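# Insert loose pipe fully into push-fit fitting

## Task

Slide the loose pipe into the open end of the push-fit fitting until it is seated completely, and leave it that way once the robot lets go.

## Robot and tools

Robot: two Kinova Gen3 seven-joint arms, left_arm and right_arm, each with a Robotiq 2F-85 two-finger gripper and a wrist camera. The bases sit near (+0.052, +0.338, 0) m for left_arm and (-0.049, -0.327, 0) m for right_arm.

Frame: every position, velocity and target uses the scene frame. Its origin is at table-top height, halfway between the two nominal bases. +z is up, +x points out over the table, and left_arm is on the +y side. Arm names do not match left and right in the images. On each gripper the fingers point along its +z axis and close along its y axis. end_effector_position is the spot between the pads when shut; closed fingertips extend about 19 mm past it, open ones about 6 mm.

Row layout (used by execute_actions and move): a single list of 16 numbers for both arms, each in [-1, 1]: left dx, dy, dz, rx, ry, rz, left gripper position, left gripper speed, then the same eight for right. Send all 16 even if one arm stays still. dx, dy, dz are offsets along scene axes from that arm's Hand target as it was when the action or call began; 1.0 equals 0.6 m. rx, ry, rz form one rotation vector (1.0 equals 180 degrees), turning about the Hand target's position. Six zeros re-request the current Hand target. Gripper position is absolute, not an offset: +1 fully open (85 mm), 0 about 45 mm, -1 shut; the mapping is uneven, so check position_measured_pct (roughly 50 minus 50 times the position). Gripper speed: -1 about 20 mm/s, 0 about 85, +1 about 150; faster closes squeeze harder. To keep a gripper unchanged, resend its last position and speed, because 0 is a real command.

execute_actions(actions, cameras): actions is a list of actions; each action is a list of up to 15 rows, one per 1/30 s step, and a short action repeats its final row. Within one action all rows count from the same start pose; the next action starts from the new Hand target, so an identical offset moves further. cameras: names, ["all"], or []. An empty actions list returns state plus all images.

move(target, speed, blend, blocking, cameras): target is one 16-number row or a list of up to 15 rows, all offsets measured from the same starting Hand targets, not chained. speed in m/s, 0.002 to 0.5, default 0.25 (one value or one per target). blend in metres rounds corners of a list; 0 stops at each. blocking=false returns after about 0.5 s while the move continues. Paths are straight, avoid nothing, and last at most 10 s. The result adds a move: line (done, off_target, moving, held, fault) and any limits (paced, held).

wait(seconds 0 to 10, cameras) lets time pass; stop(cameras) brakes a running move; zoom_image(camera, region [x0, y0, x1, y1] in pixels, at most 504 by 504) enlarges the newest image of cam_high, cam_low, cam_left_wrist or cam_right_wrist (all 672x504); clear_fault(arm) resets a torque fault already reported for that arm; read_manual(section) gives licence text only; finished_scene(scene) ends the scene irreversibly, so call it only once the pipe is fully seated and stays so with the robot released.

Results: end_effector_position (m) and end_effector_quat_wxyz in the scene frame; Hand target, the pose that later offsets count from (the gripper often rests a little short of it; resend or add the missing distance); Tool commands; position_measured_pct; object_status (0 moving, 1 blocked while opening, 2 stopped on something before the requested position, 3 reached requested position or pads met, which may mean nothing held or a weak grip); motor_current_ma (around 1000 on a firm grip, near 0 empty); Flange force in the gripper's own axes, noisy, including held weight; joint torques; motor temperatures; a Wrist depth grid of 7 by 7 cells in mm ("-" means no value); step readings of end_effector_position for action calls.

Gripping: close to a position narrower than the object and keep it. Release by sending a position a few mm wider than the object. A soft grip reading 3 tightens with a lower number; a firm grip reading 2 only gets harder through a fresh faster close.

Motion limits: orientation commands are clipped to 32 degrees from the measured orientation each step, so large turns need several actions and can swing the elbow. Joint speeds are capped, so big moves may lag.

Avoid: arms are stiff, so a target even a few mm beyond a firm contact presses hard; push gently with small offsets and back the target off past the gripper to end a push. Do not let the arms or grippers touch each other; a clearance check may hold commands (held). A joint torque over 104.5 N m (first four joints) or 51.3 N m (wrist joints), or a 5 degree deviation from plan, stops that arm until clear_fault. Motors warn at 60 °C and fail at 75 °C, when the arm sinks; avoid long stretched holds or pushing at unreachable poses. Do not drop the pipe, release it while moving, swing it fast, grip hard while it rests on something, slam into fixed objects, or let anything leave the table. Loose objects may occasionally be nudged by outside forces, so recheck before finishing.

Each tool is called as name(argument=value, ...), one argument or row to a line, values as JSON.

## Session

execute_actions(
  actions=[],
)

Scene clock: 0.00 s.
left_arm: end_effector_position=(+0.5447, +0.0715, +0.1805) position_measured_pct=0.0 object_status=3 motor_current_ma=0 end_effector_quat_wxyz=(+0.040, +0.553, +0.831, +0.041) | right_arm: end_effector_position=(+0.6219, -0.1475, +0.2945) position_measured_pct=0.0 object_status=3 motor_current_ma=0 end_effector_quat_wxyz=(+0.041, +0.981, +0.003, +0.191)
Joint positions: left_arm=[0.418 0.635 0.135 1.384 -0.18 1.047 1.002] | right_arm=[-0.151 0.755 -0.522 0.904 0.638 1.284 4.089]
Joint velocities: within noise
Joint torques (N m): no reading
Motor temperatures (°C): left_arm=[35 36 30 30 38 36 42] | right_arm=[32 35 28 29 33 37 40]
Flange force (N): no reading
Wrist depth (mm): cam_left_wrist=[308 312 317 321 326 330 335 / 309 313 318 322 327 331 337 / 310 315 319 323 328 333 338 / 311 316 321 325 329 334 339 / 313 318 322 326 330 336 341 / 314 318 323 327 332 337 343 / 315 319 325 328 334 338 344] | cam_right_wrist=[537 550 561 567 581 592 603 / 511 520 530 538 549 558 573 / 487 496 503 512 522 531 543 / 468 473 484 488 498 508 516 / 449 454 463 470 476 487 494 / 430 436 442 449 458 464 471 / 416 422 429 435 440 448 453]
Hand target: left_arm +0.5447, +0.0715, +0.1805; +0.040, +0.553, +0.831, +0.041 | right_arm +0.6219, -0.1475, +0.2945; +0.041, +0.981, +0.003, +0.191
Tool commands: left_gripper/position=+1.0 left_gripper/speed=+1.0 right_gripper/position=+1.0 right_gripper/speed=+1.0

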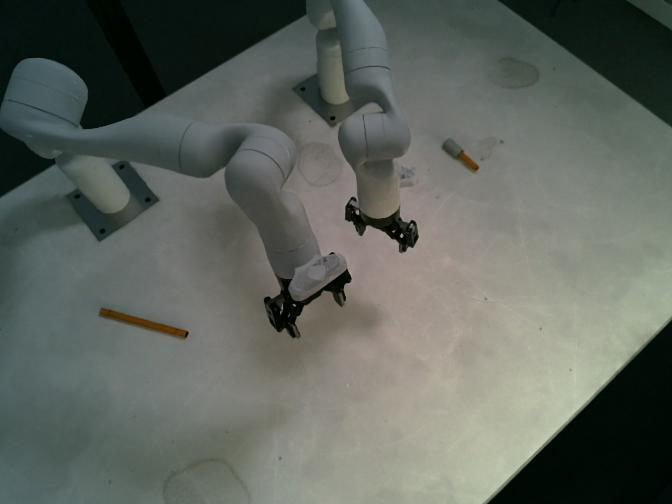

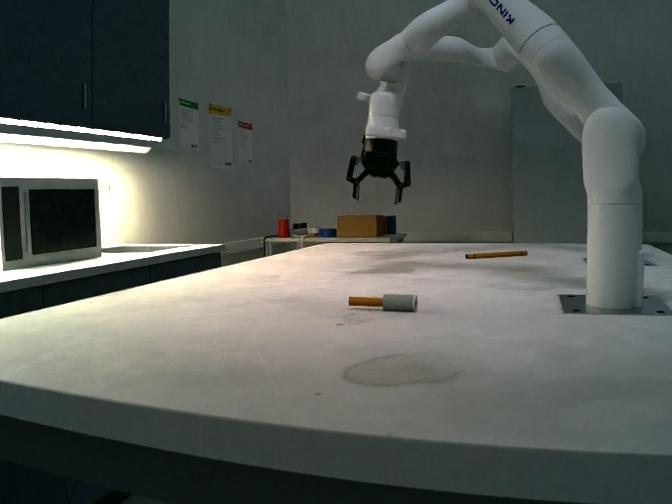

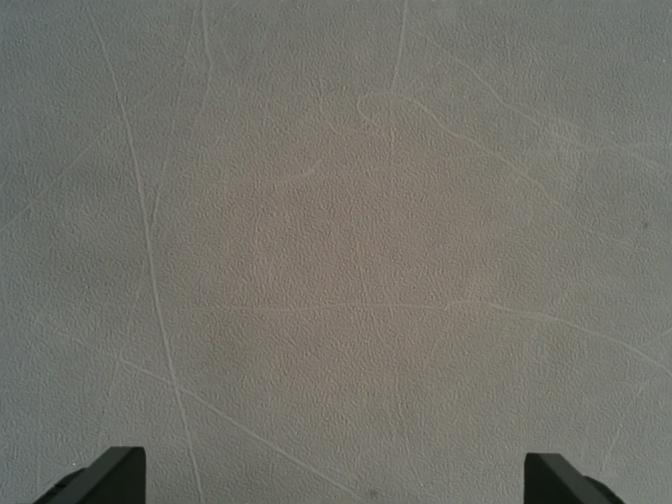

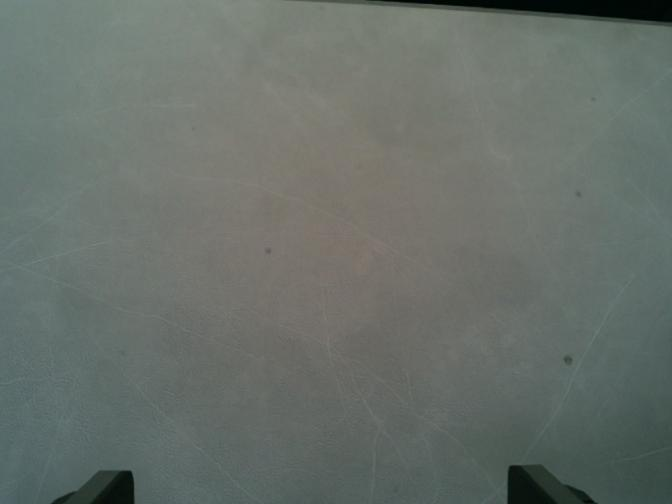

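move(
  target=[-0.1945, 0.6092, -0.1342, -0.0530, 0.0840, -0.6167, 1, 1, -0.5365, -0.4592, -0.3242, 0.0113, 0.0514, 0.2009, 1, 1],
  speed=0.4,
  cameras=["all"],
)

Scene clock: 73.07 s.
left_arm: end_effector_position=(+0.4280, +0.4370, +0.1000) position_measured_pct=0.0 object_status=3 motor_current_ma=0 end_effector_quat_wxyz=(+0.002, +0.991, +0.016, -0.131) | right_arm: end_effector_position=(+0.3000, -0.4230, +0.1000) position_measured_pct=0.0 object_status=3 motor_current_ma=0 end_effector_quat_wxyz=(-0.038, +0.944, +0.307, +0.116)
Joint positions: left_arm=[-0.656 0.708 0.611 1.756 -0.458 1.103 -1.38] | right_arm=[1.067 0.528 -0.882 2.199 0.48 0.47 5.183]
Joint torques (N m): left_arm=[-0.1 -18.15 2.96 -5.02 -0.02 0.55 0] | right_arm=[-0.45 -12.06 -2.82 -3.6 -0.08 -0.74 0.43]
Flange force (N): left_arm=[3.6 -0.2 1.0] | right_arm=[2.0 4.1 -3.0]
Wrist depth (mm): cam_left_wrist=[216 216 216 215 215 214 214 / 222 222 222 222 221 221 221 / 229 229 228 225 227 228 227 / 236 236 236 232 235 234 234 / 244 243 241 226 242 242 241 / 252 251 249 224 250 249 249 / 258 258 257 229 257 256 256] | cam_right_wrist=[285 286 287 288 289 291 292 / 277 278 278 281 281 282 283 / 269 270 271 272 273 274 275 / 261 262 263 260 265 266 267 / 255 255 255 247 258 259 260 / 248 249 249 242 252 253 252 / 242 244 245 244 246 247 247]
Hand target: left_arm +0.4279, +0.4370, +0.1000; +0.002, +0.991, +0.016, -0.131 | right_arm +0.3000, -0.4231, +0.1000; -0.038, +0.944, +0.307, +0.116
Off the commanded pose: left_arm 0.000 m, 0 deg | right_arm 0.000 m, 0 deg.
move: done

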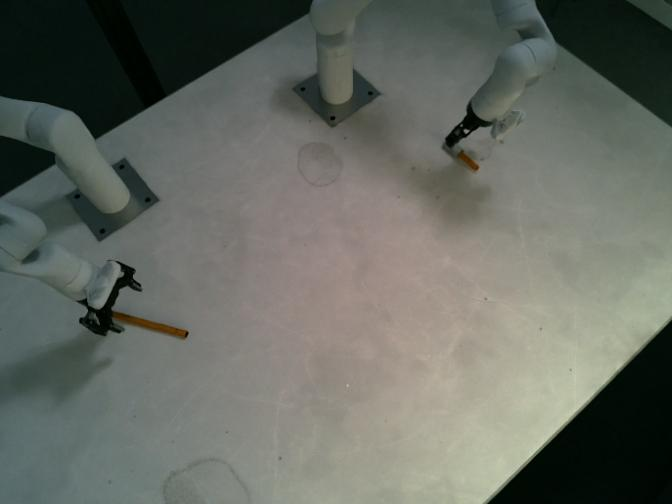

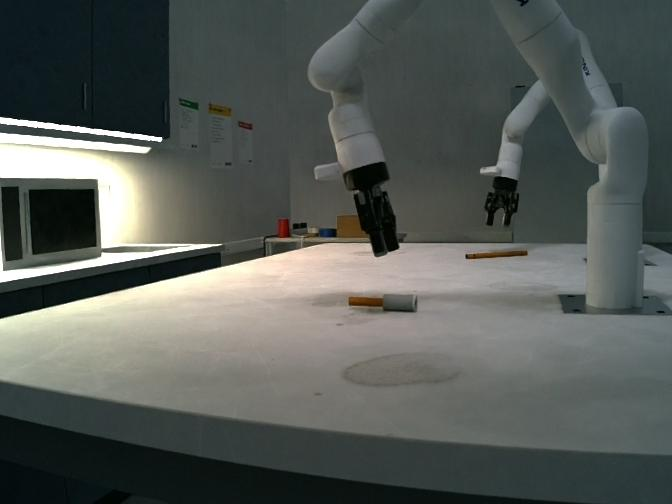

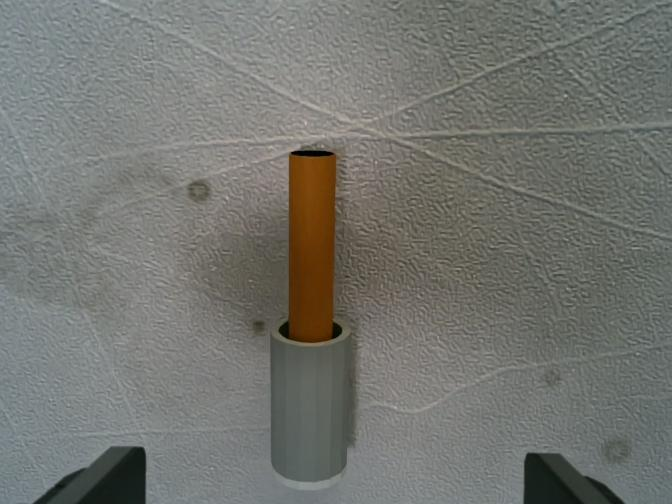

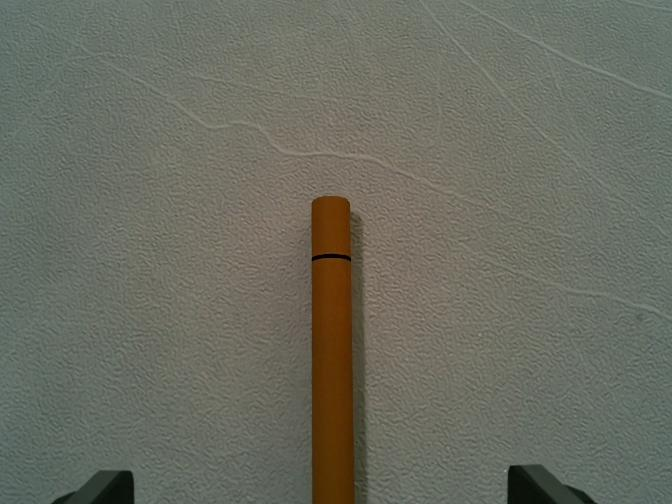

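move(
  target=[
    [-0.0138, 0.0158, -0.1233, 0, 0, 0, 1, 1, 0.0052, -0.007, -0.1292, 0, 0, 0, 1, 1],
    [-0.0138, 0.0158, -0.1233, 0, 0, 0, -0.1, 0, 0.0052, -0.007, -0.1292, 0, 0, 0, -0.38, 0],
    [-0.0138, 0.0158, -0.1233, 0, 0, 0, -0.7, -1, 0.0052, -0.007, -0.1292, 0, 0, 0, -0.95, -1],
  ],
  speed=[0.12, 0.05, 0.05],
  cameras=["cam_left_wrist", "cam_right_wrist"],
)

Scene clock: 92.83 s.
left_arm: end_effector_position=(+0.4197, +0.4465, +0.0261) position_measured_pct=71.0 object_status=0 motor_current_ma=1000 end_effector_quat_wxyz=(+0.002, +0.991, +0.016, -0.131) | right_arm: end_effector_position=(+0.3031, -0.4273, +0.0225) position_measured_pct=84.8 object_status=0 motor_current_ma=1000 end_effector_quat_wxyz=(-0.038, +0.944, +0.307, +0.116)
Joint positions: left_arm=[-0.635 0.833 0.536 1.82 -0.553 0.925 -1.328] | right_arm=[0.825 0.676 -0.556 2.251 0.715 0.203 5.011]
Joint torques (N m): left_arm=[-0.71 -13.4 0.87 -2.83 -0.69 -0.58 -0.01] | right_arm=[-0.98 -11.42 -1.56 -2.3 0.21 -1.11 0.44]
Flange force (N): left_arm=[-1.6 1.7 -13.9] | right_arm=[1.7 3.9 -16.0]
Wrist depth (mm): cam_left_wrist=[- - - - - - - / - - - - - - - / - - - - - - - / - - - - - - - / 165 166 166 - - - - / 170 169 169 - 168 168 168 / 174 174 - - - 173 172] | cam_right_wrist=[200 200 201 201 203 203 204 / 194 194 194 196 195 196 198 / 188 189 189 177 190 191 192 / 183 184 184 172 185 186 186 / 177 178 179 168 180 180 181 / 173 173 174 174 175 175 176 / 170 171 171 - 172 173 173]
Hand target: left_arm +0.4197, +0.4465, +0.0260; +0.002, +0.991, +0.016, -0.131 | right_arm +0.3031, -0.4273, +0.0225; -0.038, +0.944, +0.307, +0.116
Off the commanded pose: left_arm 0.000 m, 0 deg | right_arm 0.000 m, 0 deg.
move: done
Images, in order (width x height): cam_left_wrist 672x504, cam_right_wrist 672x504.

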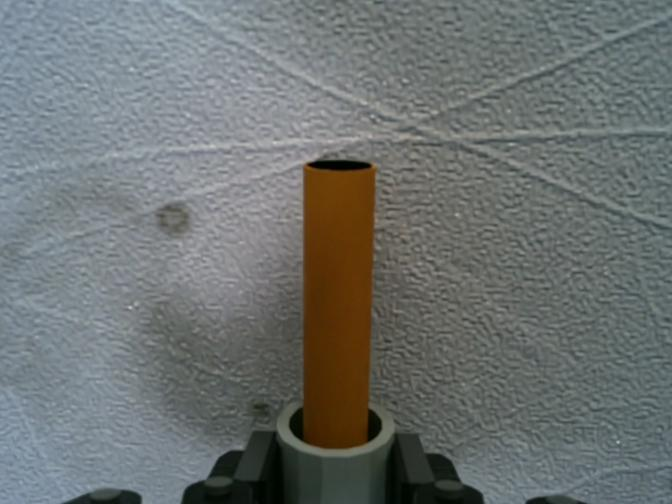

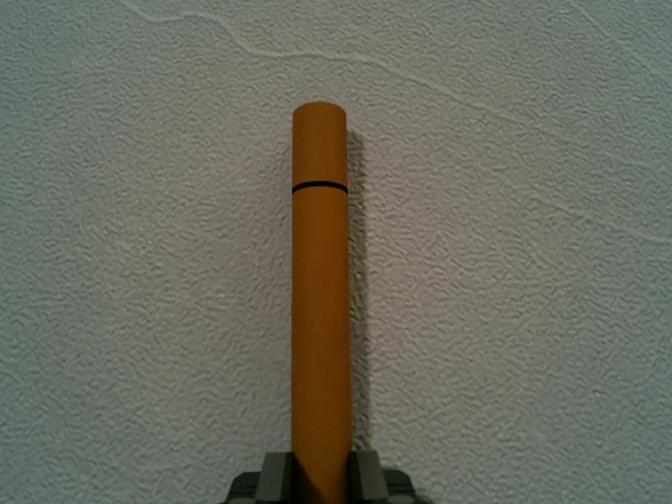

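move(
  target=[
    [0, 0, 0.1, 0, 0, 0, -0.7, -1, 0, 0, 0.1, 0, 0, 0, -0.95, -1],
    [0.0488, -0.6458, 0.2425, 0, 0, 0.2404, -0.7, -1, 0.0363, 0.6037, 0.2505, 0, 0, 0.0499, -0.95, -1],
    [0.0488, -0.6458, 0.2425, 0, 0, 0.2404, -0.7, -1, 0.0623, 0.6297, 0.2505, 0, 0, 0.0499, -0.95, -1],
  ],
  speed=[0.12, 0.25, 0.06],
  blend=[0.03, 0, 0],
  cameras=["all"],
)

zoom_image(
  camera="cam_right_wrist",
  region=[240, 30, 400, 150],
)

zoom_image(
  camera="cam_low",
  region=[424, 198, 456, 218],
)

zoom_image(
  camera="cam_low",
  region=[384, 198, 416, 218],
)

Scene clock: 114.43 s.
left_arm: end_effector_position=(+0.4490, +0.0590, +0.1715) position_measured_pct=71.0 object_status=2 motor_current_ma=1000 end_effector_quat_wxyz=(+0.050, +0.915, +0.381, -0.121) | right_arm: end_effector_position=(+0.3405, -0.0494, +0.1728) position_measured_pct=84.8 object_status=2 motor_current_ma=1000 end_effector_quat_wxyz=(-0.047, +0.917, +0.380, +0.113)
Joint positions: left_arm=[0.066 0.654 0.575 1.533 -0.092 1.103 -0.19] | right_arm=[-0.047 0.498 -0.805 1.846 0.527 0.747 4.365]
Joint torques (N m): left_arm=[-0.07 -19.53 3.29 -7.06 0.54 0.04 -0.04] | right_arm=[-0.71 -15.15 -2.95 -6.33 0.29 -0.85 0.41]
Flange force (N): left_arm=[1.6 3.8 1.7] | right_arm=[3.9 1.7 -1.5]
Wrist depth (mm): cam_left_wrist=[284 284 283 283 282 281 280 / 292 292 292 290 290 289 289 / 301 300 298 298 297 298 297 / 312 311 311 309 309 309 308 / 322 321 321 320 319 318 317 / 332 332 331 330 329 328 328 / 341 341 - - - 337 337] | cam_right_wrist=[367 368 194 178 372 374 375 / 355 356 355 180 360 361 364 / 346 346 348 177 350 352 353 / 336 337 339 172 341 342 344 / 325 328 329 169 332 333 334 / 317 318 320 319 322 323 324 / 312 313 - - 316 316 317]
Hand target: left_arm +0.4490, +0.0590, +0.1715; +0.050, +0.915, +0.381, -0.121 | right_arm +0.3405, -0.0494, +0.1728; -0.047, +0.917, +0.380, +0.113
Off the commanded pose: left_arm 0.000 m, 0 deg | right_arm 0.000 m, 0 deg.
move: done

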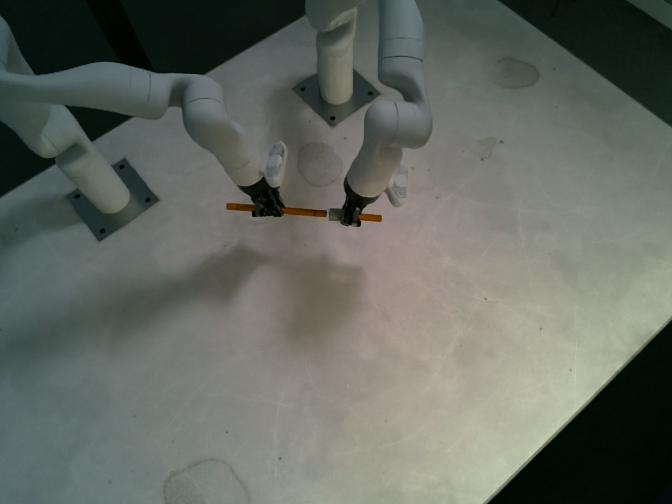

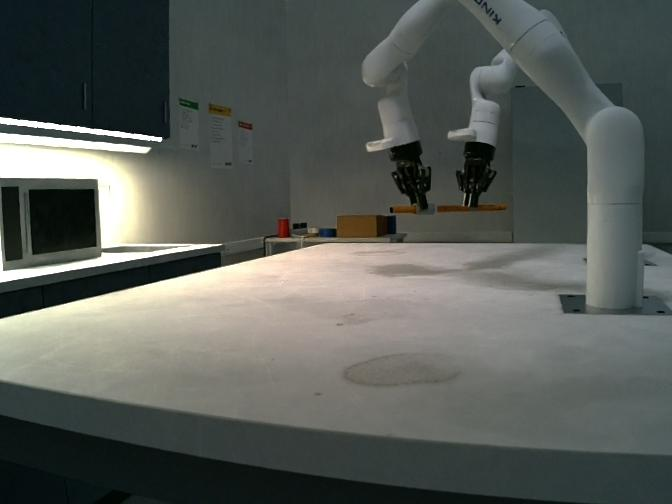

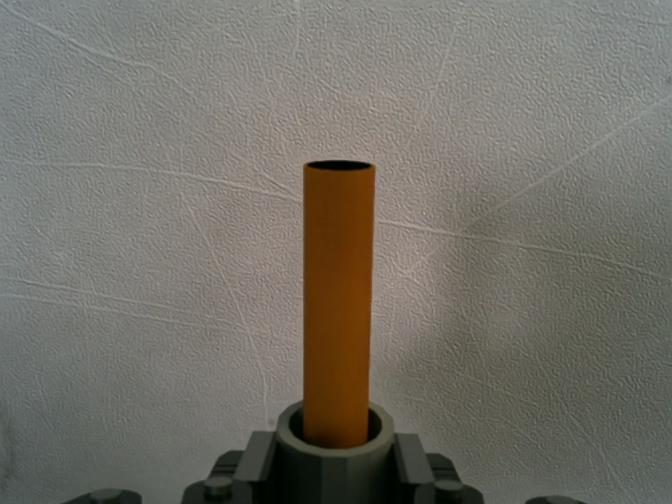

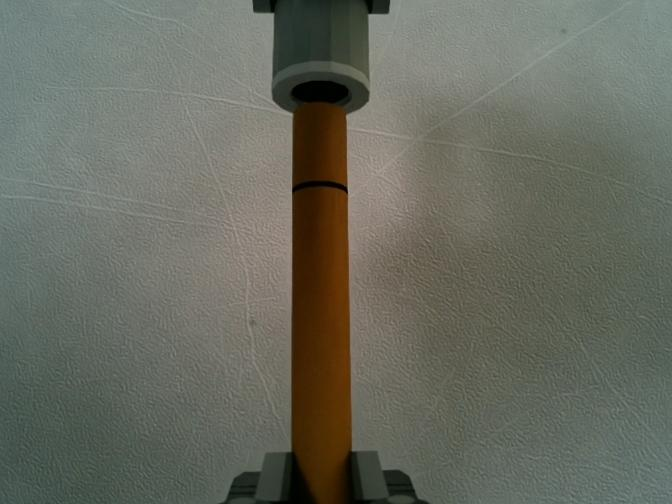

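Scaled by 3.150.

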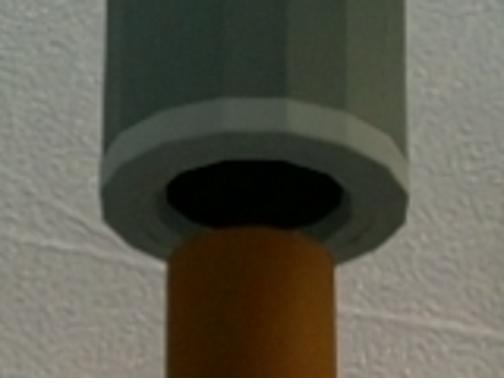

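Scaled by 15.750 from the camera's 672x504 image, which has a finer 960x720 frame.

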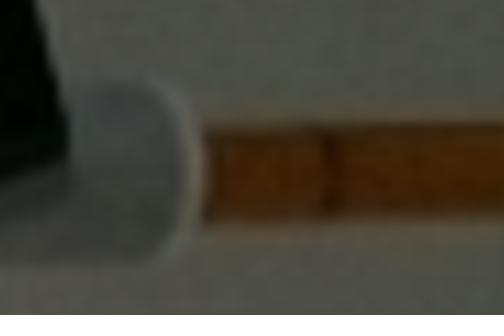

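Scaled by 15.750 from the camera's 672x504 image, which has a finer 960x720 frame.

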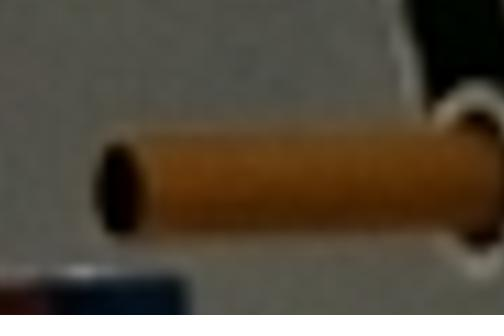

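zoom_image(
  camera="cam_low",
  region=[424, 200, 444, 216],
)

zoom_image(
  camera="cam_low",
  region=[436, 200, 456, 216],
)

zoom_image(
  camera="cam_low",
  region=[470, 198, 510, 218],
)

Scaled by 25.200 from the camera's 672x504 image, which has a finer 960x720 frame.

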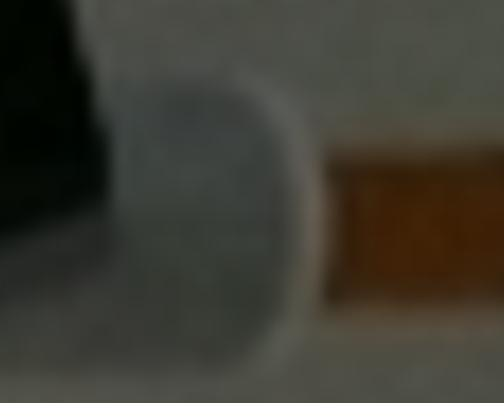

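Scaled by 25.200 from the camera's 672x504 image, which has a finer 960x720 frame.

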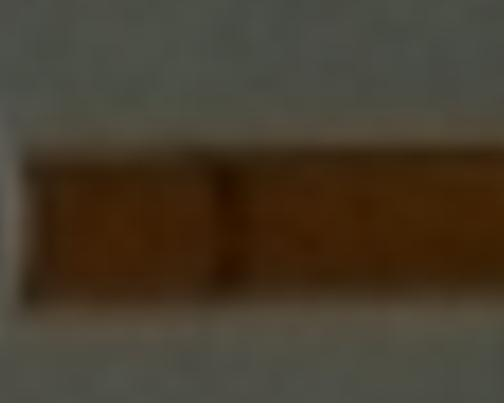

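Scaled by 12.600 from the camera's 672x504 image, which has a finer 960x720 frame.

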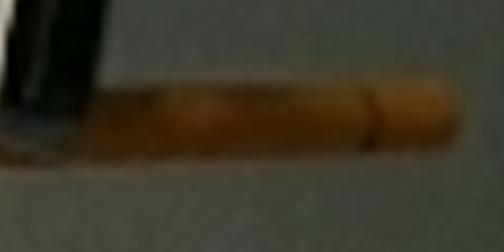

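move(
  target=[0, 0, 0, 0, 0, 0, -0.7, -1, 0.0110, 0.0102, 0.0012, 0, 0, 0, -0.95, -1],
  speed=0.03,
  cameras=["cam_right_wrist"],
)

zoom_image(
  camera="cam_right_wrist",
  region=[260, 70, 380, 160],
)

Scene clock: 144.27 s.
left_arm: end_effector_position=(+0.4490, +0.0590, +0.1715) position_measured_pct=71.0 object_status=2 motor_current_ma=1000 end_effector_quat_wxyz=(+0.050, +0.915, +0.381, -0.121) | right_arm: end_effector_position=(+0.3470, -0.0433, +0.1735) position_measured_pct=84.8 object_status=2 motor_current_ma=1000 end_effector_quat_wxyz=(-0.047, +0.917, +0.380, +0.113)
Joint positions: left_arm=[0.066 0.654 0.575 1.533 -0.092 1.103 -0.19] | right_arm=[-0.062 0.514 -0.799 1.816 0.532 0.763 4.365]
Joint torques (N m): left_arm=[-0.03 -19.48 3.34 -7.07 0.57 0.03 0] | right_arm=[-0.72 -15.51 -3.01 -6.33 0.27 -0.86 0.44]
Flange force (N): left_arm=[1.7 3.6 1.6] | right_arm=[4.1 1.6 -1.6]
Wrist depth (mm): cam_left_wrist=[284 283 283 283 282 281 281 / 292 292 291 290 290 289 288 / 301 300 299 299 296 298 296 / 312 311 311 310 309 308 307 / 322 321 321 320 319 318 317 / 332 331 331 330 329 328 328 / 341 341 - - - 337 336] | cam_right_wrist=[367 368 186 179 370 375 376 / 356 357 353 177 361 362 363 / 346 347 348 177 352 352 354 / 337 338 339 172 342 343 344 / 326 329 329 169 333 334 334 / 318 319 319 320 322 324 324 / 312 313 - - 316 317 318]
Hand target: left_arm +0.4490, +0.0590, +0.1715; +0.050, +0.915, +0.381, -0.121 | right_arm +0.3470, -0.0433, +0.1735; -0.047, +0.917, +0.380, +0.113
Off the commanded pose: left_arm 0.000 m, 0 deg | right_arm 0.000 m, 0 deg.
move: done
Images, in order (width x height): cam_right_wrist 672x504.

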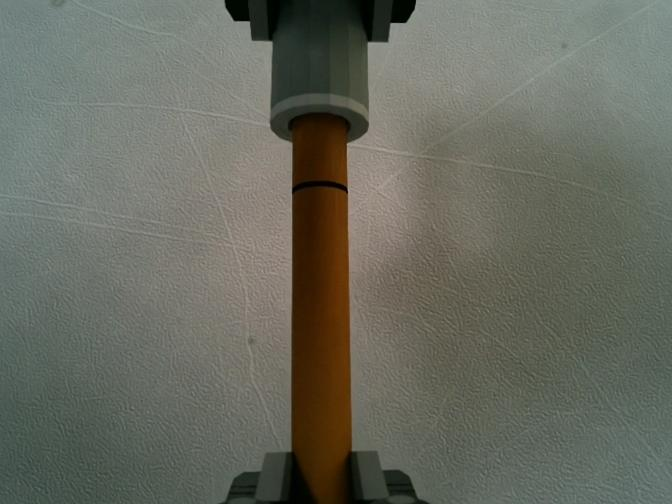

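Scaled by 4.200.

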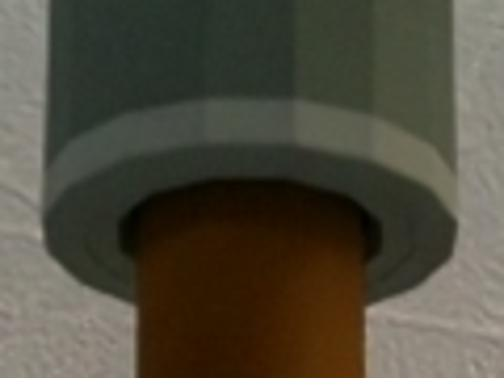

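move(
  target=[0, 0, 0, 0, 0, 0, -0.7, -1, 0.0212, 0.0212, 0, 0, 0, 0, -0.95, -1],
  speed=0.03,
  cameras=["cam_right_wrist"],
)

zoom_image(
  camera="cam_right_wrist",
  region=[260, 110, 380, 200],
)

Scene clock: 151.47 s.
left_arm: end_effector_position=(+0.4490, +0.0590, +0.1716) position_measured_pct=71.0 object_status=2 motor_current_ma=1000 end_effector_quat_wxyz=(+0.050, +0.915, +0.381, -0.121) | right_arm: end_effector_position=(+0.3598, -0.0306, +0.1735) position_measured_pct=84.8 object_status=2 motor_current_ma=1000 end_effector_quat_wxyz=(-0.047, +0.917, +0.380, +0.113)
Joint positions: left_arm=[0.066 0.654 0.575 1.533 -0.093 1.103 -0.19] | right_arm=[-0.092 0.548 -0.786 1.758 0.544 0.791 4.362]
Joint torques (N m): left_arm=[10.07 -18 13.16 -2.85 6.82 1.56 -0.07] | right_arm=[-2.13 -17.91 -4.79 -16.62 2.01 -7.39 0.4]
Flange force (N): left_arm=[22.6 4.5 -2.3] | right_arm=[-17.1 1.0 -8.5]
Wrist depth (mm): cam_left_wrist=[285 283 283 283 282 281 281 / 292 292 291 291 290 290 289 / 300 300 298 299 297 298 297 / 312 311 310 310 309 308 308 / 322 321 320 320 318 317 317 / 332 332 331 330 329 328 327 / 341 340 - - - 336 336] | cam_right_wrist=[367 366 178 177 180 372 374 / 355 355 184 172 361 362 363 / 345 346 346 172 350 352 353 / 335 337 338 172 341 342 344 / 325 327 329 325 332 332 334 / 318 319 320 320 323 322 324 / 311 312 - - 316 317 318]
Hand target: left_arm +0.4490, +0.0590, +0.1715; +0.050, +0.915, +0.381, -0.121 | right_arm +0.3598, -0.0306, +0.1735; -0.047, +0.917, +0.380, +0.113
Off the commanded pose: left_arm 0.000 m, 0 deg | right_arm 0.000 m, 0 deg.
move: done
Images, in order (width x height): cam_right_wrist 672x504.

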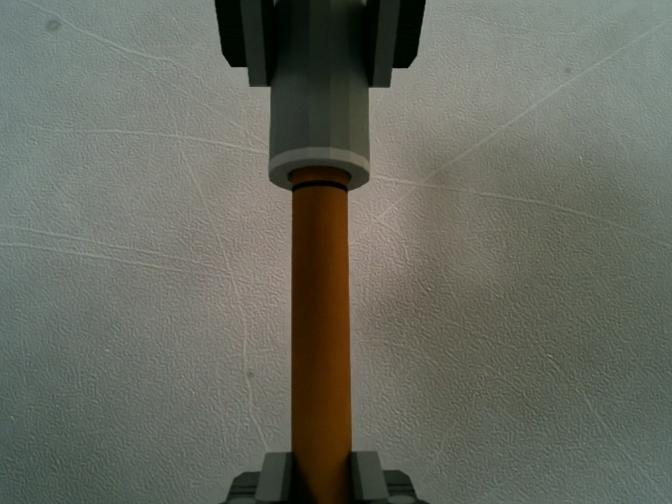

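Scaled by 4.200.

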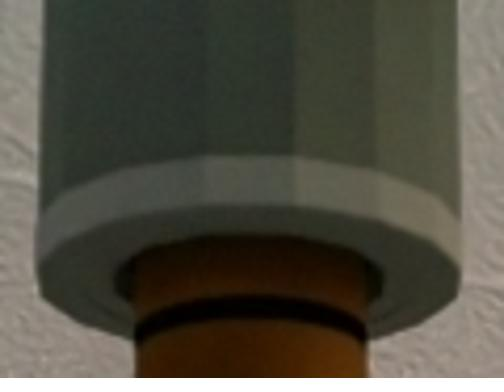

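move(
  target=[0, 0, 0, 0, 0, 0, -0.7, -1, 0.0078, 0.0078, 0, 0, 0, 0, -0.95, -1],
  speed=0.02,
  cameras=["cam_right_wrist"],
)

zoom_image(
  camera="cam_right_wrist",
  region=[260, 110, 380, 200],
)

Scene clock: 155.00 s.
left_arm: end_effector_position=(+0.4491, +0.0591, +0.1715) position_measured_pct=71.0 object_status=2 motor_current_ma=1000 end_effector_quat_wxyz=(+0.050, +0.915, +0.381, -0.121) | right_arm: end_effector_position=(+0.3644, -0.0260, +0.1734) position_measured_pct=84.8 object_status=2 motor_current_ma=1000 end_effector_quat_wxyz=(-0.047, +0.917, +0.380, +0.113)
Joint positions: left_arm=[0.065 0.654 0.575 1.533 -0.092 1.103 -0.19] | right_arm=[-0.103 0.561 -0.782 1.737 0.548 0.801 4.362]
Joint torques (N m): left_arm=[18.38 -16.62 21.26 0.69 11.96 2.74 -0.05] | right_arm=[-3.46 -19.75 -6.47 -25.15 3.43 -12.91 0.36]
Flange force (N): left_arm=[39.8 5.3 -6.1] | right_arm=[-34.8 0.7 -13.7]
Wrist depth (mm): cam_left_wrist=[284 283 283 283 282 281 281 / 292 292 291 291 290 289 289 / 301 300 298 298 297 298 297 / 311 311 310 310 309 308 308 / 322 321 320 319 318 318 317 / 332 331 330 329 328 328 327 / 340 339 - - - 337 336] | cam_right_wrist=[364 365 177 176 179 369 374 / 353 354 182 172 357 360 362 / 345 346 344 170 349 350 352 / 335 337 337 171 340 341 343 / 324 326 328 324 331 332 332 / 316 318 319 320 322 323 323 / 311 311 - - 315 315 317]
Hand target: left_arm +0.4490, +0.0590, +0.1715; +0.050, +0.915, +0.381, -0.121 | right_arm +0.3645, -0.0259, +0.1735; -0.047, +0.917, +0.380, +0.113
Off the commanded pose: left_arm 0.000 m, 0 deg | right_arm 0.000 m, 0 deg.
move: done
Images, in order (width x height): cam_right_wrist 672x504.

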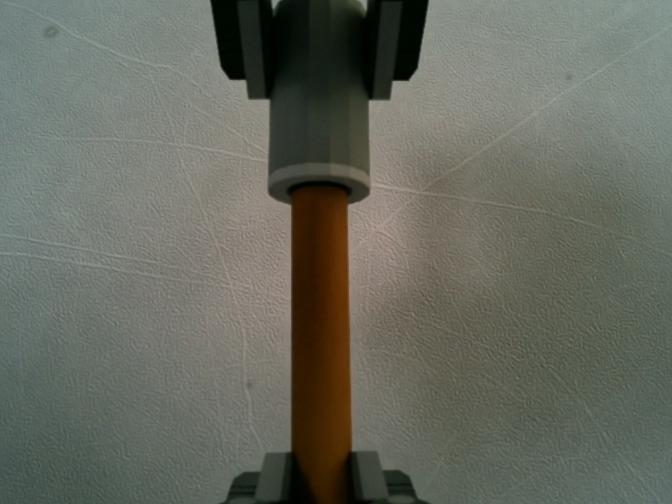

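Scaled by 4.200.

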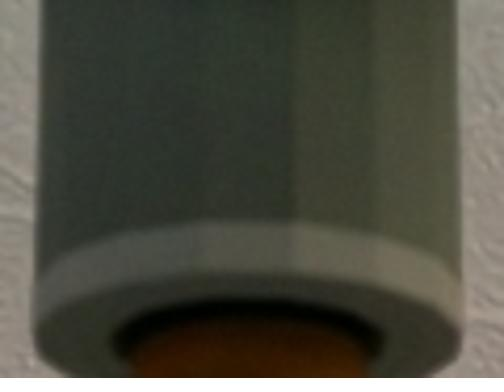

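move(
  target=[0, 0, 0, 0, 0, 0, -0.7, -1, 0.0014, 0.0014, 0, 0, 0, 0, -0.95, -1],
  speed=0.02,
  cameras=["cam_right_wrist"],
)

zoom_image(
  camera="cam_right_wrist",
  region=[260, 110, 380, 200],
)

Scene clock: 163.23 s.
left_arm: end_effector_position=(+0.4490, +0.0590, +0.1715) position_measured_pct=71.0 object_status=2 motor_current_ma=1000 end_effector_quat_wxyz=(+0.050, +0.915, +0.381, -0.121) | right_arm: end_effector_position=(+0.3653, -0.0251, +0.1735) position_measured_pct=84.8 object_status=2 motor_current_ma=1000 end_effector_quat_wxyz=(-0.047, +0.917, +0.380, +0.113)
Joint positions: left_arm=[0.066 0.654 0.575 1.533 -0.093 1.103 -0.19] | right_arm=[-0.105 0.563 -0.781 1.733 0.549 0.803 4.362]
Joint torques (N m): left_arm=[21.16 -15.53 23.67 2.07 13.58 3.02 -0.05] | right_arm=[-4.04 -21.14 -7.46 -28.48 3.98 -15.04 0.38]
Flange force (N): left_arm=[45.0 5.0 -8.9] | right_arm=[-40.7 0.9 -14.0]
Wrist depth (mm): cam_left_wrist=[284 284 283 283 282 282 281 / 293 292 291 290 290 289 289 / 301 300 298 299 297 298 297 / 312 311 311 309 309 308 308 / 321 320 320 319 318 318 317 / 332 331 330 329 329 328 327 / 340 340 - - - 337 336] | cam_right_wrist=[362 364 177 176 173 370 371 / 353 355 181 172 356 360 362 / 344 346 343 170 348 350 352 / 335 335 337 170 339 341 342 / 324 326 328 324 331 331 333 / 317 317 319 320 321 322 324 / 310 312 - - 315 316 316]
Hand target: left_arm +0.4490, +0.0590, +0.1715; +0.050, +0.915, +0.381, -0.121 | right_arm +0.3653, -0.0251, +0.1735; -0.047, +0.917, +0.380, +0.113
Off the commanded pose: left_arm 0.000 m, 0 deg | right_arm 0.000 m, 0 deg.
move: done
Images, in order (width x height): cam_right_wrist 672x504.

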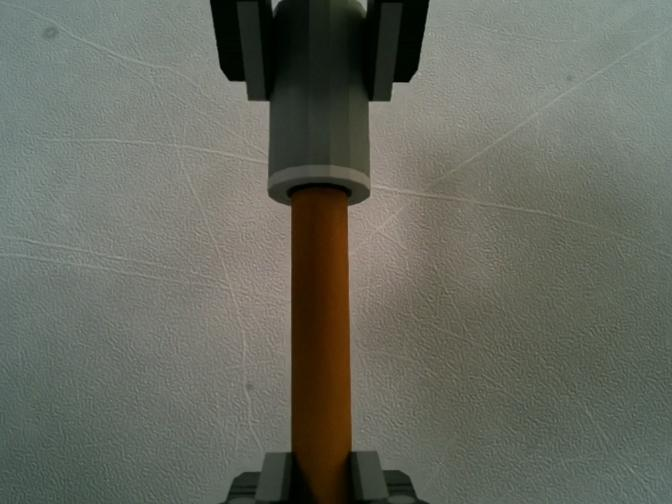

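Scaled by 4.200.

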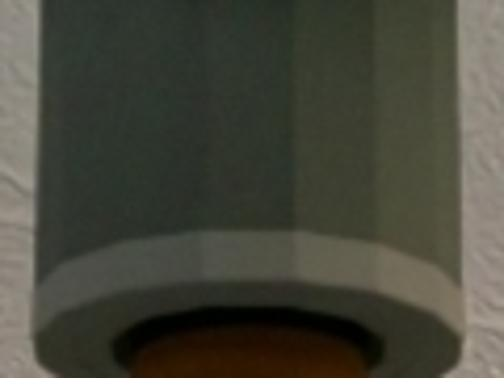

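move(
  target=[
    [0, 0, 0, 0, 0, 0, -0.7, -1, -0.0069, -0.0069, 0, 0, 0, 0, -0.95, -1],
    [0, 0, 0, 0, 0, 0, 0.4, -0.3, -0.0069, -0.0069, 0, 0, 0, 0, -0.95, -1],
    [0.05, 0.05, 0.22, 0, 0, 0, 0.4, -0.3, -0.0069, -0.0069, 0, 0, 0, 0, -0.95, -1],
  ],
  speed=[0.03, 0.05, 0.2],
  cameras=["cam_low", "cam_right_wrist"],
)

zoom_image(
  camera="cam_right_wrist",
  region=[260, 110, 380, 200],
)

zoom_image(
  camera="cam_low",
  region=[380, 180, 540, 240],
)

Scene clock: 178.93 s.
left_arm: end_effector_position=(+0.4790, +0.0890, +0.3035) position_measured_pct=29.9 object_status=3 motor_current_ma=0 end_effector_quat_wxyz=(+0.050, +0.915, +0.381, -0.121) | right_arm: end_effector_position=(+0.3612, -0.0292, +0.1735) position_measured_pct=84.8 object_status=2 motor_current_ma=1000 end_effector_quat_wxyz=(-0.047, +0.917, +0.380, +0.113)
Joint positions: left_arm=[0.007 0.572 0.607 1.213 -0.06 1.508 -0.235] | right_arm=[-0.095 0.552 -0.785 1.752 0.546 0.794 4.362]
Joint torques (N m): left_arm=[-0.07 -19.14 2.73 -8.08 0.58 0.02 0] | right_arm=[-0.72 -16.8 -3.36 -6.72 0.32 -0.95 0.43]
Flange force (N): left_arm=[1.6 4.4 -0.6] | right_arm=[3.9 1.6 -0.6]
Wrist depth (mm): cam_left_wrist=[411 410 409 409 408 407 406 / 423 423 420 420 419 419 417 / 435 434 434 433 432 430 431 / 448 447 446 281 445 443 443 / 463 462 460 297 459 457 456 / 477 476 477 288 472 472 472 / 491 489 489 295 486 484 484] | cam_right_wrist=[368 369 367 178 374 375 377 / 356 358 355 172 362 362 364 / 347 346 346 170 351 352 354 / 337 338 339 172 342 343 344 / 326 330 329 325 333 334 335 / 318 320 320 321 322 323 325 / 311 313 - - 317 317 319]
Hand target: left_arm +0.4790, +0.0890, +0.3035; +0.050, +0.915, +0.381, -0.121 | right_arm +0.3612, -0.0292, +0.1735; -0.047, +0.917, +0.380, +0.113
Off the commanded pose: left_arm 0.000 m, 0 deg | right_arm 0.000 m, 0 deg.
move: done
Images, in order (width x height): cam_low 672x504, cam_right_wrist 672x504.

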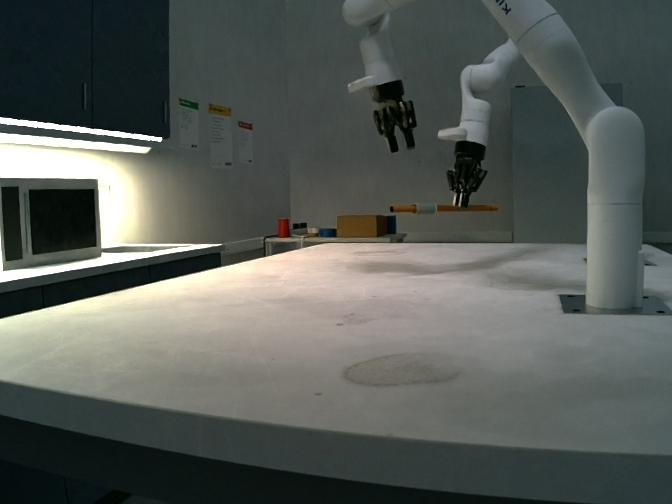

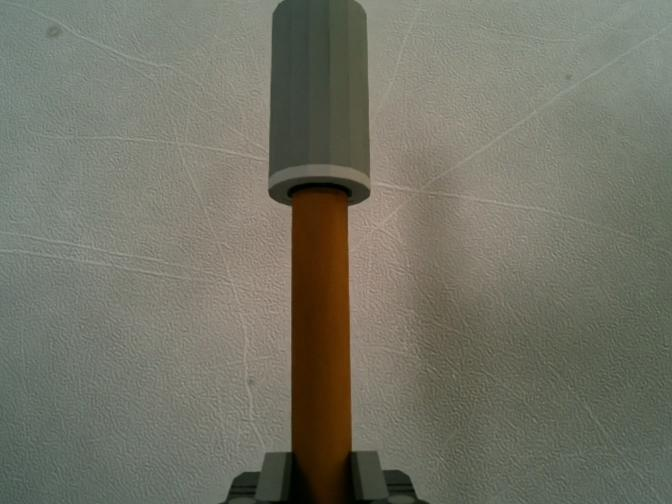

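Scaled by 4.200.

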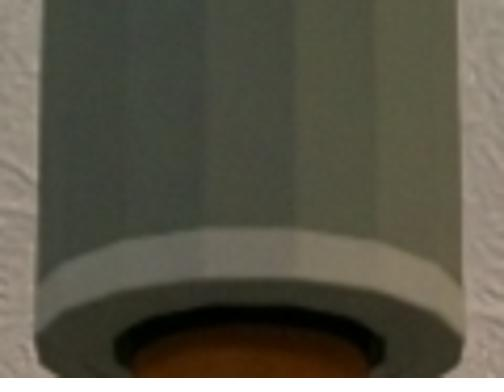

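Scaled by 3.150 from the camera's 672x504 image, which has a finer 960x720 frame.

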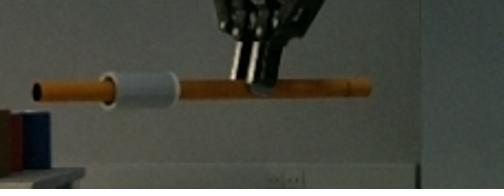

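move(
  target=[
    [0, 0, 0, 0, 0, 0, 0.4, -0.3, 0, 0, -0.1892, 0.007, -0.007, 0, -0.95, -1],
    [0, 0, 0, 0, 0, 0, 0.4, -0.3, 0, 0, -0.24, 0.007, -0.007, 0, -0.95, -1],
  ],
  speed=[0.18, 0.05],
  blend=[0.01, 0],
)

move(
  target=[0, 0, 0, 0, 0, 0, 0.4, -0.3, 0, 0, -0.0033, 0, 0, 0, -0.95, -1],
  speed=0.02,
  cameras=["cam_low"],
)

zoom_image(
  camera="cam_low",
  region=[380, 240, 520, 290],
)

Scene clock: 190.37 s.
left_arm: end_effector_position=(+0.4790, +0.0890, +0.3035) position_measured_pct=29.9 object_status=3 motor_current_ma=0 end_effector_quat_wxyz=(+0.050, +0.915, +0.381, -0.121) | right_arm: end_effector_position=(+0.3611, -0.0292, +0.0295) position_measured_pct=84.8 object_status=2 motor_current_ma=1000 end_effector_quat_wxyz=(-0.053, +0.915, +0.379, +0.127)
Joint positions: left_arm=[0.007 0.572 0.607 1.213 -0.06 1.508 -0.235] | right_arm=[-0.298 0.753 -0.476 1.926 0.89 0.364 4.036]
Joint torques (N m): left_arm=[-0.06 -19.13 2.78 -8.1 0.56 0.05 -0.01] | right_arm=[-0.72 -18.84 -2.62 -3.98 0.34 -0.89 0.43]
Flange force (N): left_arm=[1.6 4.3 -0.5] | right_arm=[5.2 2.2 0.2]
Wrist depth (mm): cam_left_wrist=[412 411 409 409 408 407 406 / 423 422 420 420 420 419 417 / 436 434 434 431 431 430 430 / 449 448 447 443 444 444 443 / 463 462 461 456 458 458 457 / 478 476 475 468 473 472 471 / 490 490 490 451 486 486 483] | cam_right_wrist=[211 213 212 178 215 216 217 / 204 204 204 172 206 208 209 / 198 199 199 171 201 201 202 / 192 192 193 171 194 195 196 / 186 186 186 167 188 188 189 / 180 181 181 181 182 183 184 / 177 177 178 - 179 180 180]
Hand target: left_arm +0.4790, +0.0890, +0.3035; +0.050, +0.915, +0.381, -0.121 | right_arm +0.3611, -0.0292, +0.0295; -0.053, +0.915, +0.379, +0.127
Off the commanded pose: left_arm 0.000 m, 0 deg | right_arm 0.000 m, 0 deg.
move: done

Scene clock: 191.07 s.
left_arm: end_effector_position=(+0.4790, +0.0890, +0.3035) position_measured_pct=29.9 object_status=3 motor_current_ma=0 end_effector_quat_wxyz=(+0.050, +0.915, +0.381, -0.121) | right_arm: end_effector_position=(+0.3612, -0.0292, +0.0275) position_measured_pct=84.8 object_status=2 motor_current_ma=1000 end_effector_quat_wxyz=(-0.052, +0.915, +0.379, +0.127)
Joint positions: left_arm=[0.007 0.572 0.607 1.213 -0.06 1.508 -0.235] | right_arm=[-0.302 0.756 -0.47 1.927 0.895 0.359 4.031]
Joint torques (N m): left_arm=[-0.08 -19.16 2.76 -8.08 0.56 0.05 -0.01] | right_arm=[-0.69 -18.76 -2.51 -3.9 0.32 -0.88 0.43]
Flange force (N): left_arm=[1.6 4.4 -0.5] | right_arm=[5.3 2.2 -0.1]
Wrist depth (mm): cam_left_wrist=[411 411 410 409 409 408 407 / 424 422 421 420 420 418 417 / 435 434 434 431 432 430 429 / 449 448 447 443 444 444 442 / 463 462 461 457 458 457 456 / 477 475 475 469 473 473 470 / 490 489 489 451 486 486 483] | cam_right_wrist=[209 211 210 178 213 213 215 / 202 203 202 173 205 206 206 / 196 197 196 172 199 200 200 / 190 190 191 171 192 193 194 / 184 184 185 168 185 187 187 / 178 179 179 179 180 181 182 / 175 176 176 - 177 178 178]
Hand target: left_arm +0.4790, +0.0890, +0.3035; +0.050, +0.915, +0.381, -0.121 | right_arm +0.3611, -0.0292, +0.0275; -0.052, +0.915, +0.379, +0.127
Off the commanded pose: left_arm 0.000 m, 0 deg | right_arm 0.000 m, 0 deg.
move: done
Images, in order (width x height): cam_low 672x504.

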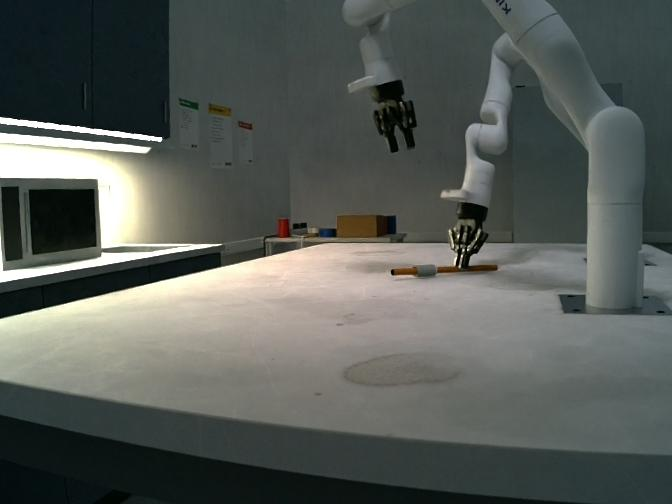

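Scaled by 3.600 from the camera's 672x504 image, which has a finer 960x720 frame.

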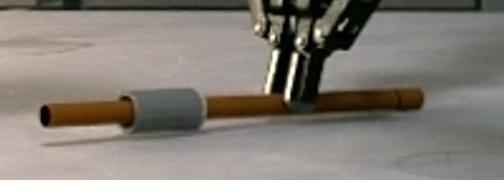

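move(
  target=[0, 0, 0, 0, 0, 0, 0.4, -0.3, 0, 0, -0.0012, 0, 0, 0, -0.95, -1],
  speed=0.02,
)

move(
  target=[0, 0, 0, 0, 0, 0, 0.4, -0.3, 0, 0, -0.0008, 0, 0, 0, -0.95, -1],
  speed=0.02,
)

Scene clock: 196.17 s.
left_arm: end_effector_position=(+0.4790, +0.0890, +0.3035) position_measured_pct=29.9 object_status=3 motor_current_ma=0 end_effector_quat_wxyz=(+0.050, +0.915, +0.381, -0.121) | right_arm: end_effector_position=(+0.3611, -0.0292, +0.0268) position_measured_pct=84.8 object_status=2 motor_current_ma=1000 end_effector_quat_wxyz=(-0.052, +0.915, +0.379, +0.127)
Joint positions: left_arm=[0.007 0.572 0.607 1.213 -0.06 1.508 -0.235] | right_arm=[-0.304 0.757 -0.467 1.927 0.897 0.356 4.03]
Joint torques (N m): left_arm=[-0.06 -19.11 2.76 -8.07 0.57 0.03 0.02] | right_arm=[-0.73 -18.52 -2.46 -3.68 0.32 -0.85 0.43]
Flange force (N): left_arm=[1.7 4.3 -0.6] | right_arm=[5.8 2.4 -0.6]
Wrist depth (mm): cam_left_wrist=[412 411 409 409 409 406 405 / 422 423 421 421 419 419 418 / 435 435 433 431 431 431 430 / 448 448 447 444 444 443 443 / 463 461 461 457 458 458 457 / 477 476 475 469 473 472 470 / 490 490 488 452 487 486 483] | cam_right_wrist=[209 210 209 179 212 212 214 / 201 202 201 173 204 205 206 / 195 196 196 172 198 198 199 / 189 189 190 172 191 192 193 / 183 183 184 168 185 186 186 / 177 178 179 178 180 181 181 / 175 175 175 - 177 177 178]
Hand target: left_arm +0.4790, +0.0890, +0.3035; +0.050, +0.915, +0.381, -0.121 | right_arm +0.3611, -0.0292, +0.0268; -0.052, +0.915, +0.379, +0.127
Off the commanded pose: left_arm 0.000 m, 0 deg | right_arm 0.000 m, 0 deg.
move: done

Scene clock: 196.87 s.
left_arm: end_effector_position=(+0.4790, +0.0890, +0.3035) position_measured_pct=29.9 object_status=3 motor_current_ma=0 end_effector_quat_wxyz=(+0.050, +0.915, +0.381, -0.121) | right_arm: end_effector_position=(+0.3612, -0.0292, +0.0263) position_measured_pct=84.8 object_status=2 motor_current_ma=1000 end_effector_quat_wxyz=(-0.053, +0.915, +0.379, +0.127)
Joint positions: left_arm=[0.007 0.572 0.607 1.213 -0.06 1.508 -0.235] | right_arm=[-0.305 0.758 -0.466 1.928 0.898 0.355 4.028]
Joint torques (N m): left_arm=[-0.08 -19.16 2.75 -8.1 0.59 0.05 0] | right_arm=[-0.65 -18.3 -2.37 -3.45 0.28 -0.78 0.43]
Flange force (N): left_arm=[1.6 4.4 -0.4] | right_arm=[6.2 2.2 -0.8]
Wrist depth (mm): cam_left_wrist=[411 410 409 409 408 407 406 / 423 422 421 420 419 419 418 / 435 434 433 431 431 431 430 / 449 448 446 443 444 444 443 / 463 461 461 455 458 457 457 / 477 476 476 468 473 472 471 / 491 489 489 461 486 485 483] | cam_right_wrist=[207 209 209 180 211 212 213 / 201 202 201 174 204 205 205 / 195 196 195 173 197 198 199 / 188 189 189 172 191 192 192 / 183 183 183 168 184 186 186 / 177 178 178 178 180 180 180 / 174 175 175 - 176 177 177]
Hand target: left_arm +0.4790, +0.0890, +0.3035; +0.050, +0.915, +0.381, -0.121 | right_arm +0.3612, -0.0292, +0.0263; -0.053, +0.915, +0.379, +0.127
Off the commanded pose: left_arm 0.000 m, 0 deg | right_arm 0.000 m, 0 deg.
move: done

move(
  target=[0, 0, 0, 0, 0, 0, 0.4, -0.3, 0, 0, -0.0010, 0, 0, 0, -0.95, -1],
  speed=0.02,
  cameras=["cam_low", "cam_right_wrist"],
)

zoom_image(
  camera="cam_low",
  region=[380, 245, 440, 285],
)

zoom_image(
  camera="cam_low",
  region=[445, 245, 505, 285],
)

Scene clock: 200.97 s.
left_arm: end_effector_position=(+0.4790, +0.0890, +0.3035) position_measured_pct=29.9 object_status=3 motor_current_ma=0 end_effector_quat_wxyz=(+0.050, +0.915, +0.381, -0.121) | right_arm: end_effector_position=(+0.3612, -0.0292, +0.0257) position_measured_pct=84.8 object_status=2 motor_current_ma=1000 end_effector_quat_wxyz=(-0.052, +0.915, +0.379, +0.127)
Joint positions: left_arm=[0.007 0.572 0.607 1.213 -0.06 1.508 -0.235] | right_arm=[-0.306 0.759 -0.464 1.928 0.899 0.353 4.027]
Joint torques (N m): left_arm=[-0.08 -19.15 2.77 -8.08 0.59 0.04 0] | right_arm=[-0.91 -11.69 -1.07 -2.67 0.36 -0.88 0.42]
Flange force (N): left_arm=[1.7 4.4 -0.5] | right_arm=[5.8 2.1 -18.0]
Wrist depth (mm): cam_left_wrist=[411 410 410 409 408 407 406 / 422 423 421 420 419 418 417 / 435 434 434 430 431 431 429 / 448 448 446 442 445 445 443 / 462 462 461 457 458 458 457 / 478 477 476 468 473 472 470 / 491 490 488 461 485 484 483] | cam_right_wrist=[208 209 209 180 211 211 213 / 201 201 200 174 204 204 205 / 195 195 195 173 197 198 198 / 188 189 189 172 191 192 192 / 183 183 184 168 185 186 186 / 177 178 178 178 179 180 180 / 174 174 174 - 176 176 177]
Hand target: left_arm +0.4790, +0.0890, +0.3035; +0.050, +0.915, +0.381, -0.121 | right_arm +0.3611, -0.0292, +0.0257; -0.052, +0.915, +0.379, +0.127
Off the commanded pose: left_arm 0.000 m, 0 deg | right_arm 0.000 m, 0 deg.
move: done
Images, in order (width x height): cam_low 672x504, cam_right_wrist 672x504.

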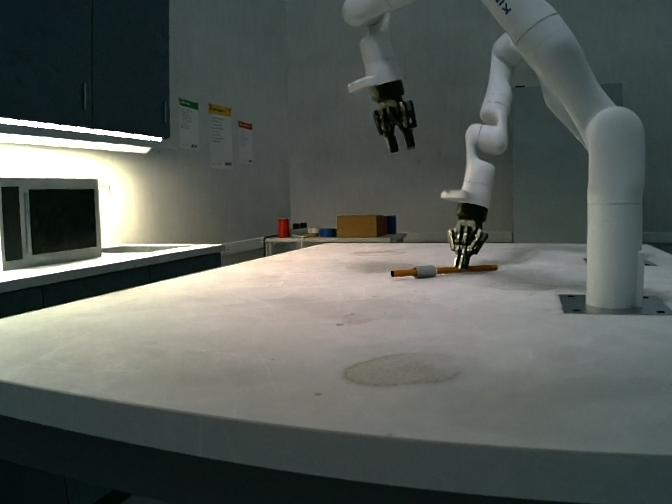

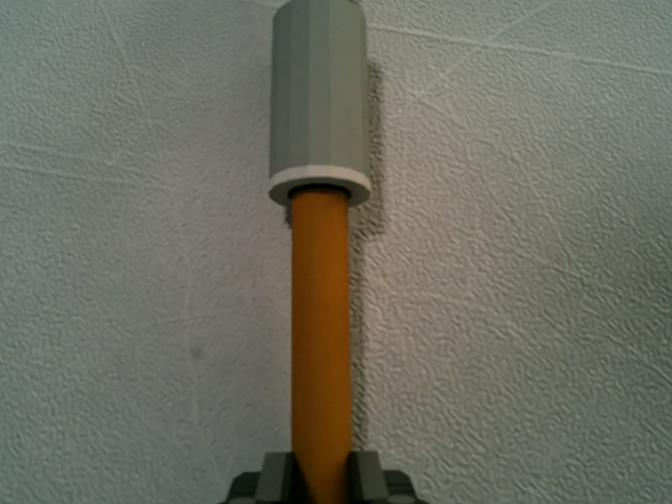

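Scaled by 8.400 from the camera's 672x504 image, which has a finer 960x720 frame.

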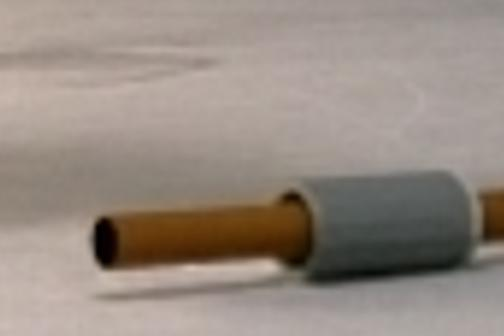

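Scaled by 8.400 from the camera's 672x504 image, which has a finer 960x720 frame.

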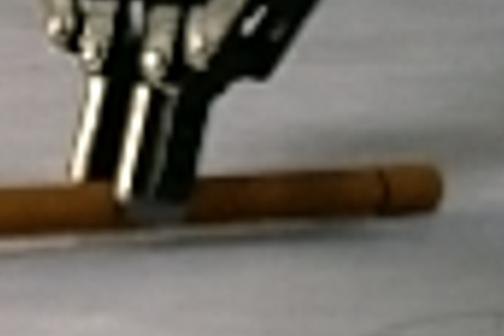

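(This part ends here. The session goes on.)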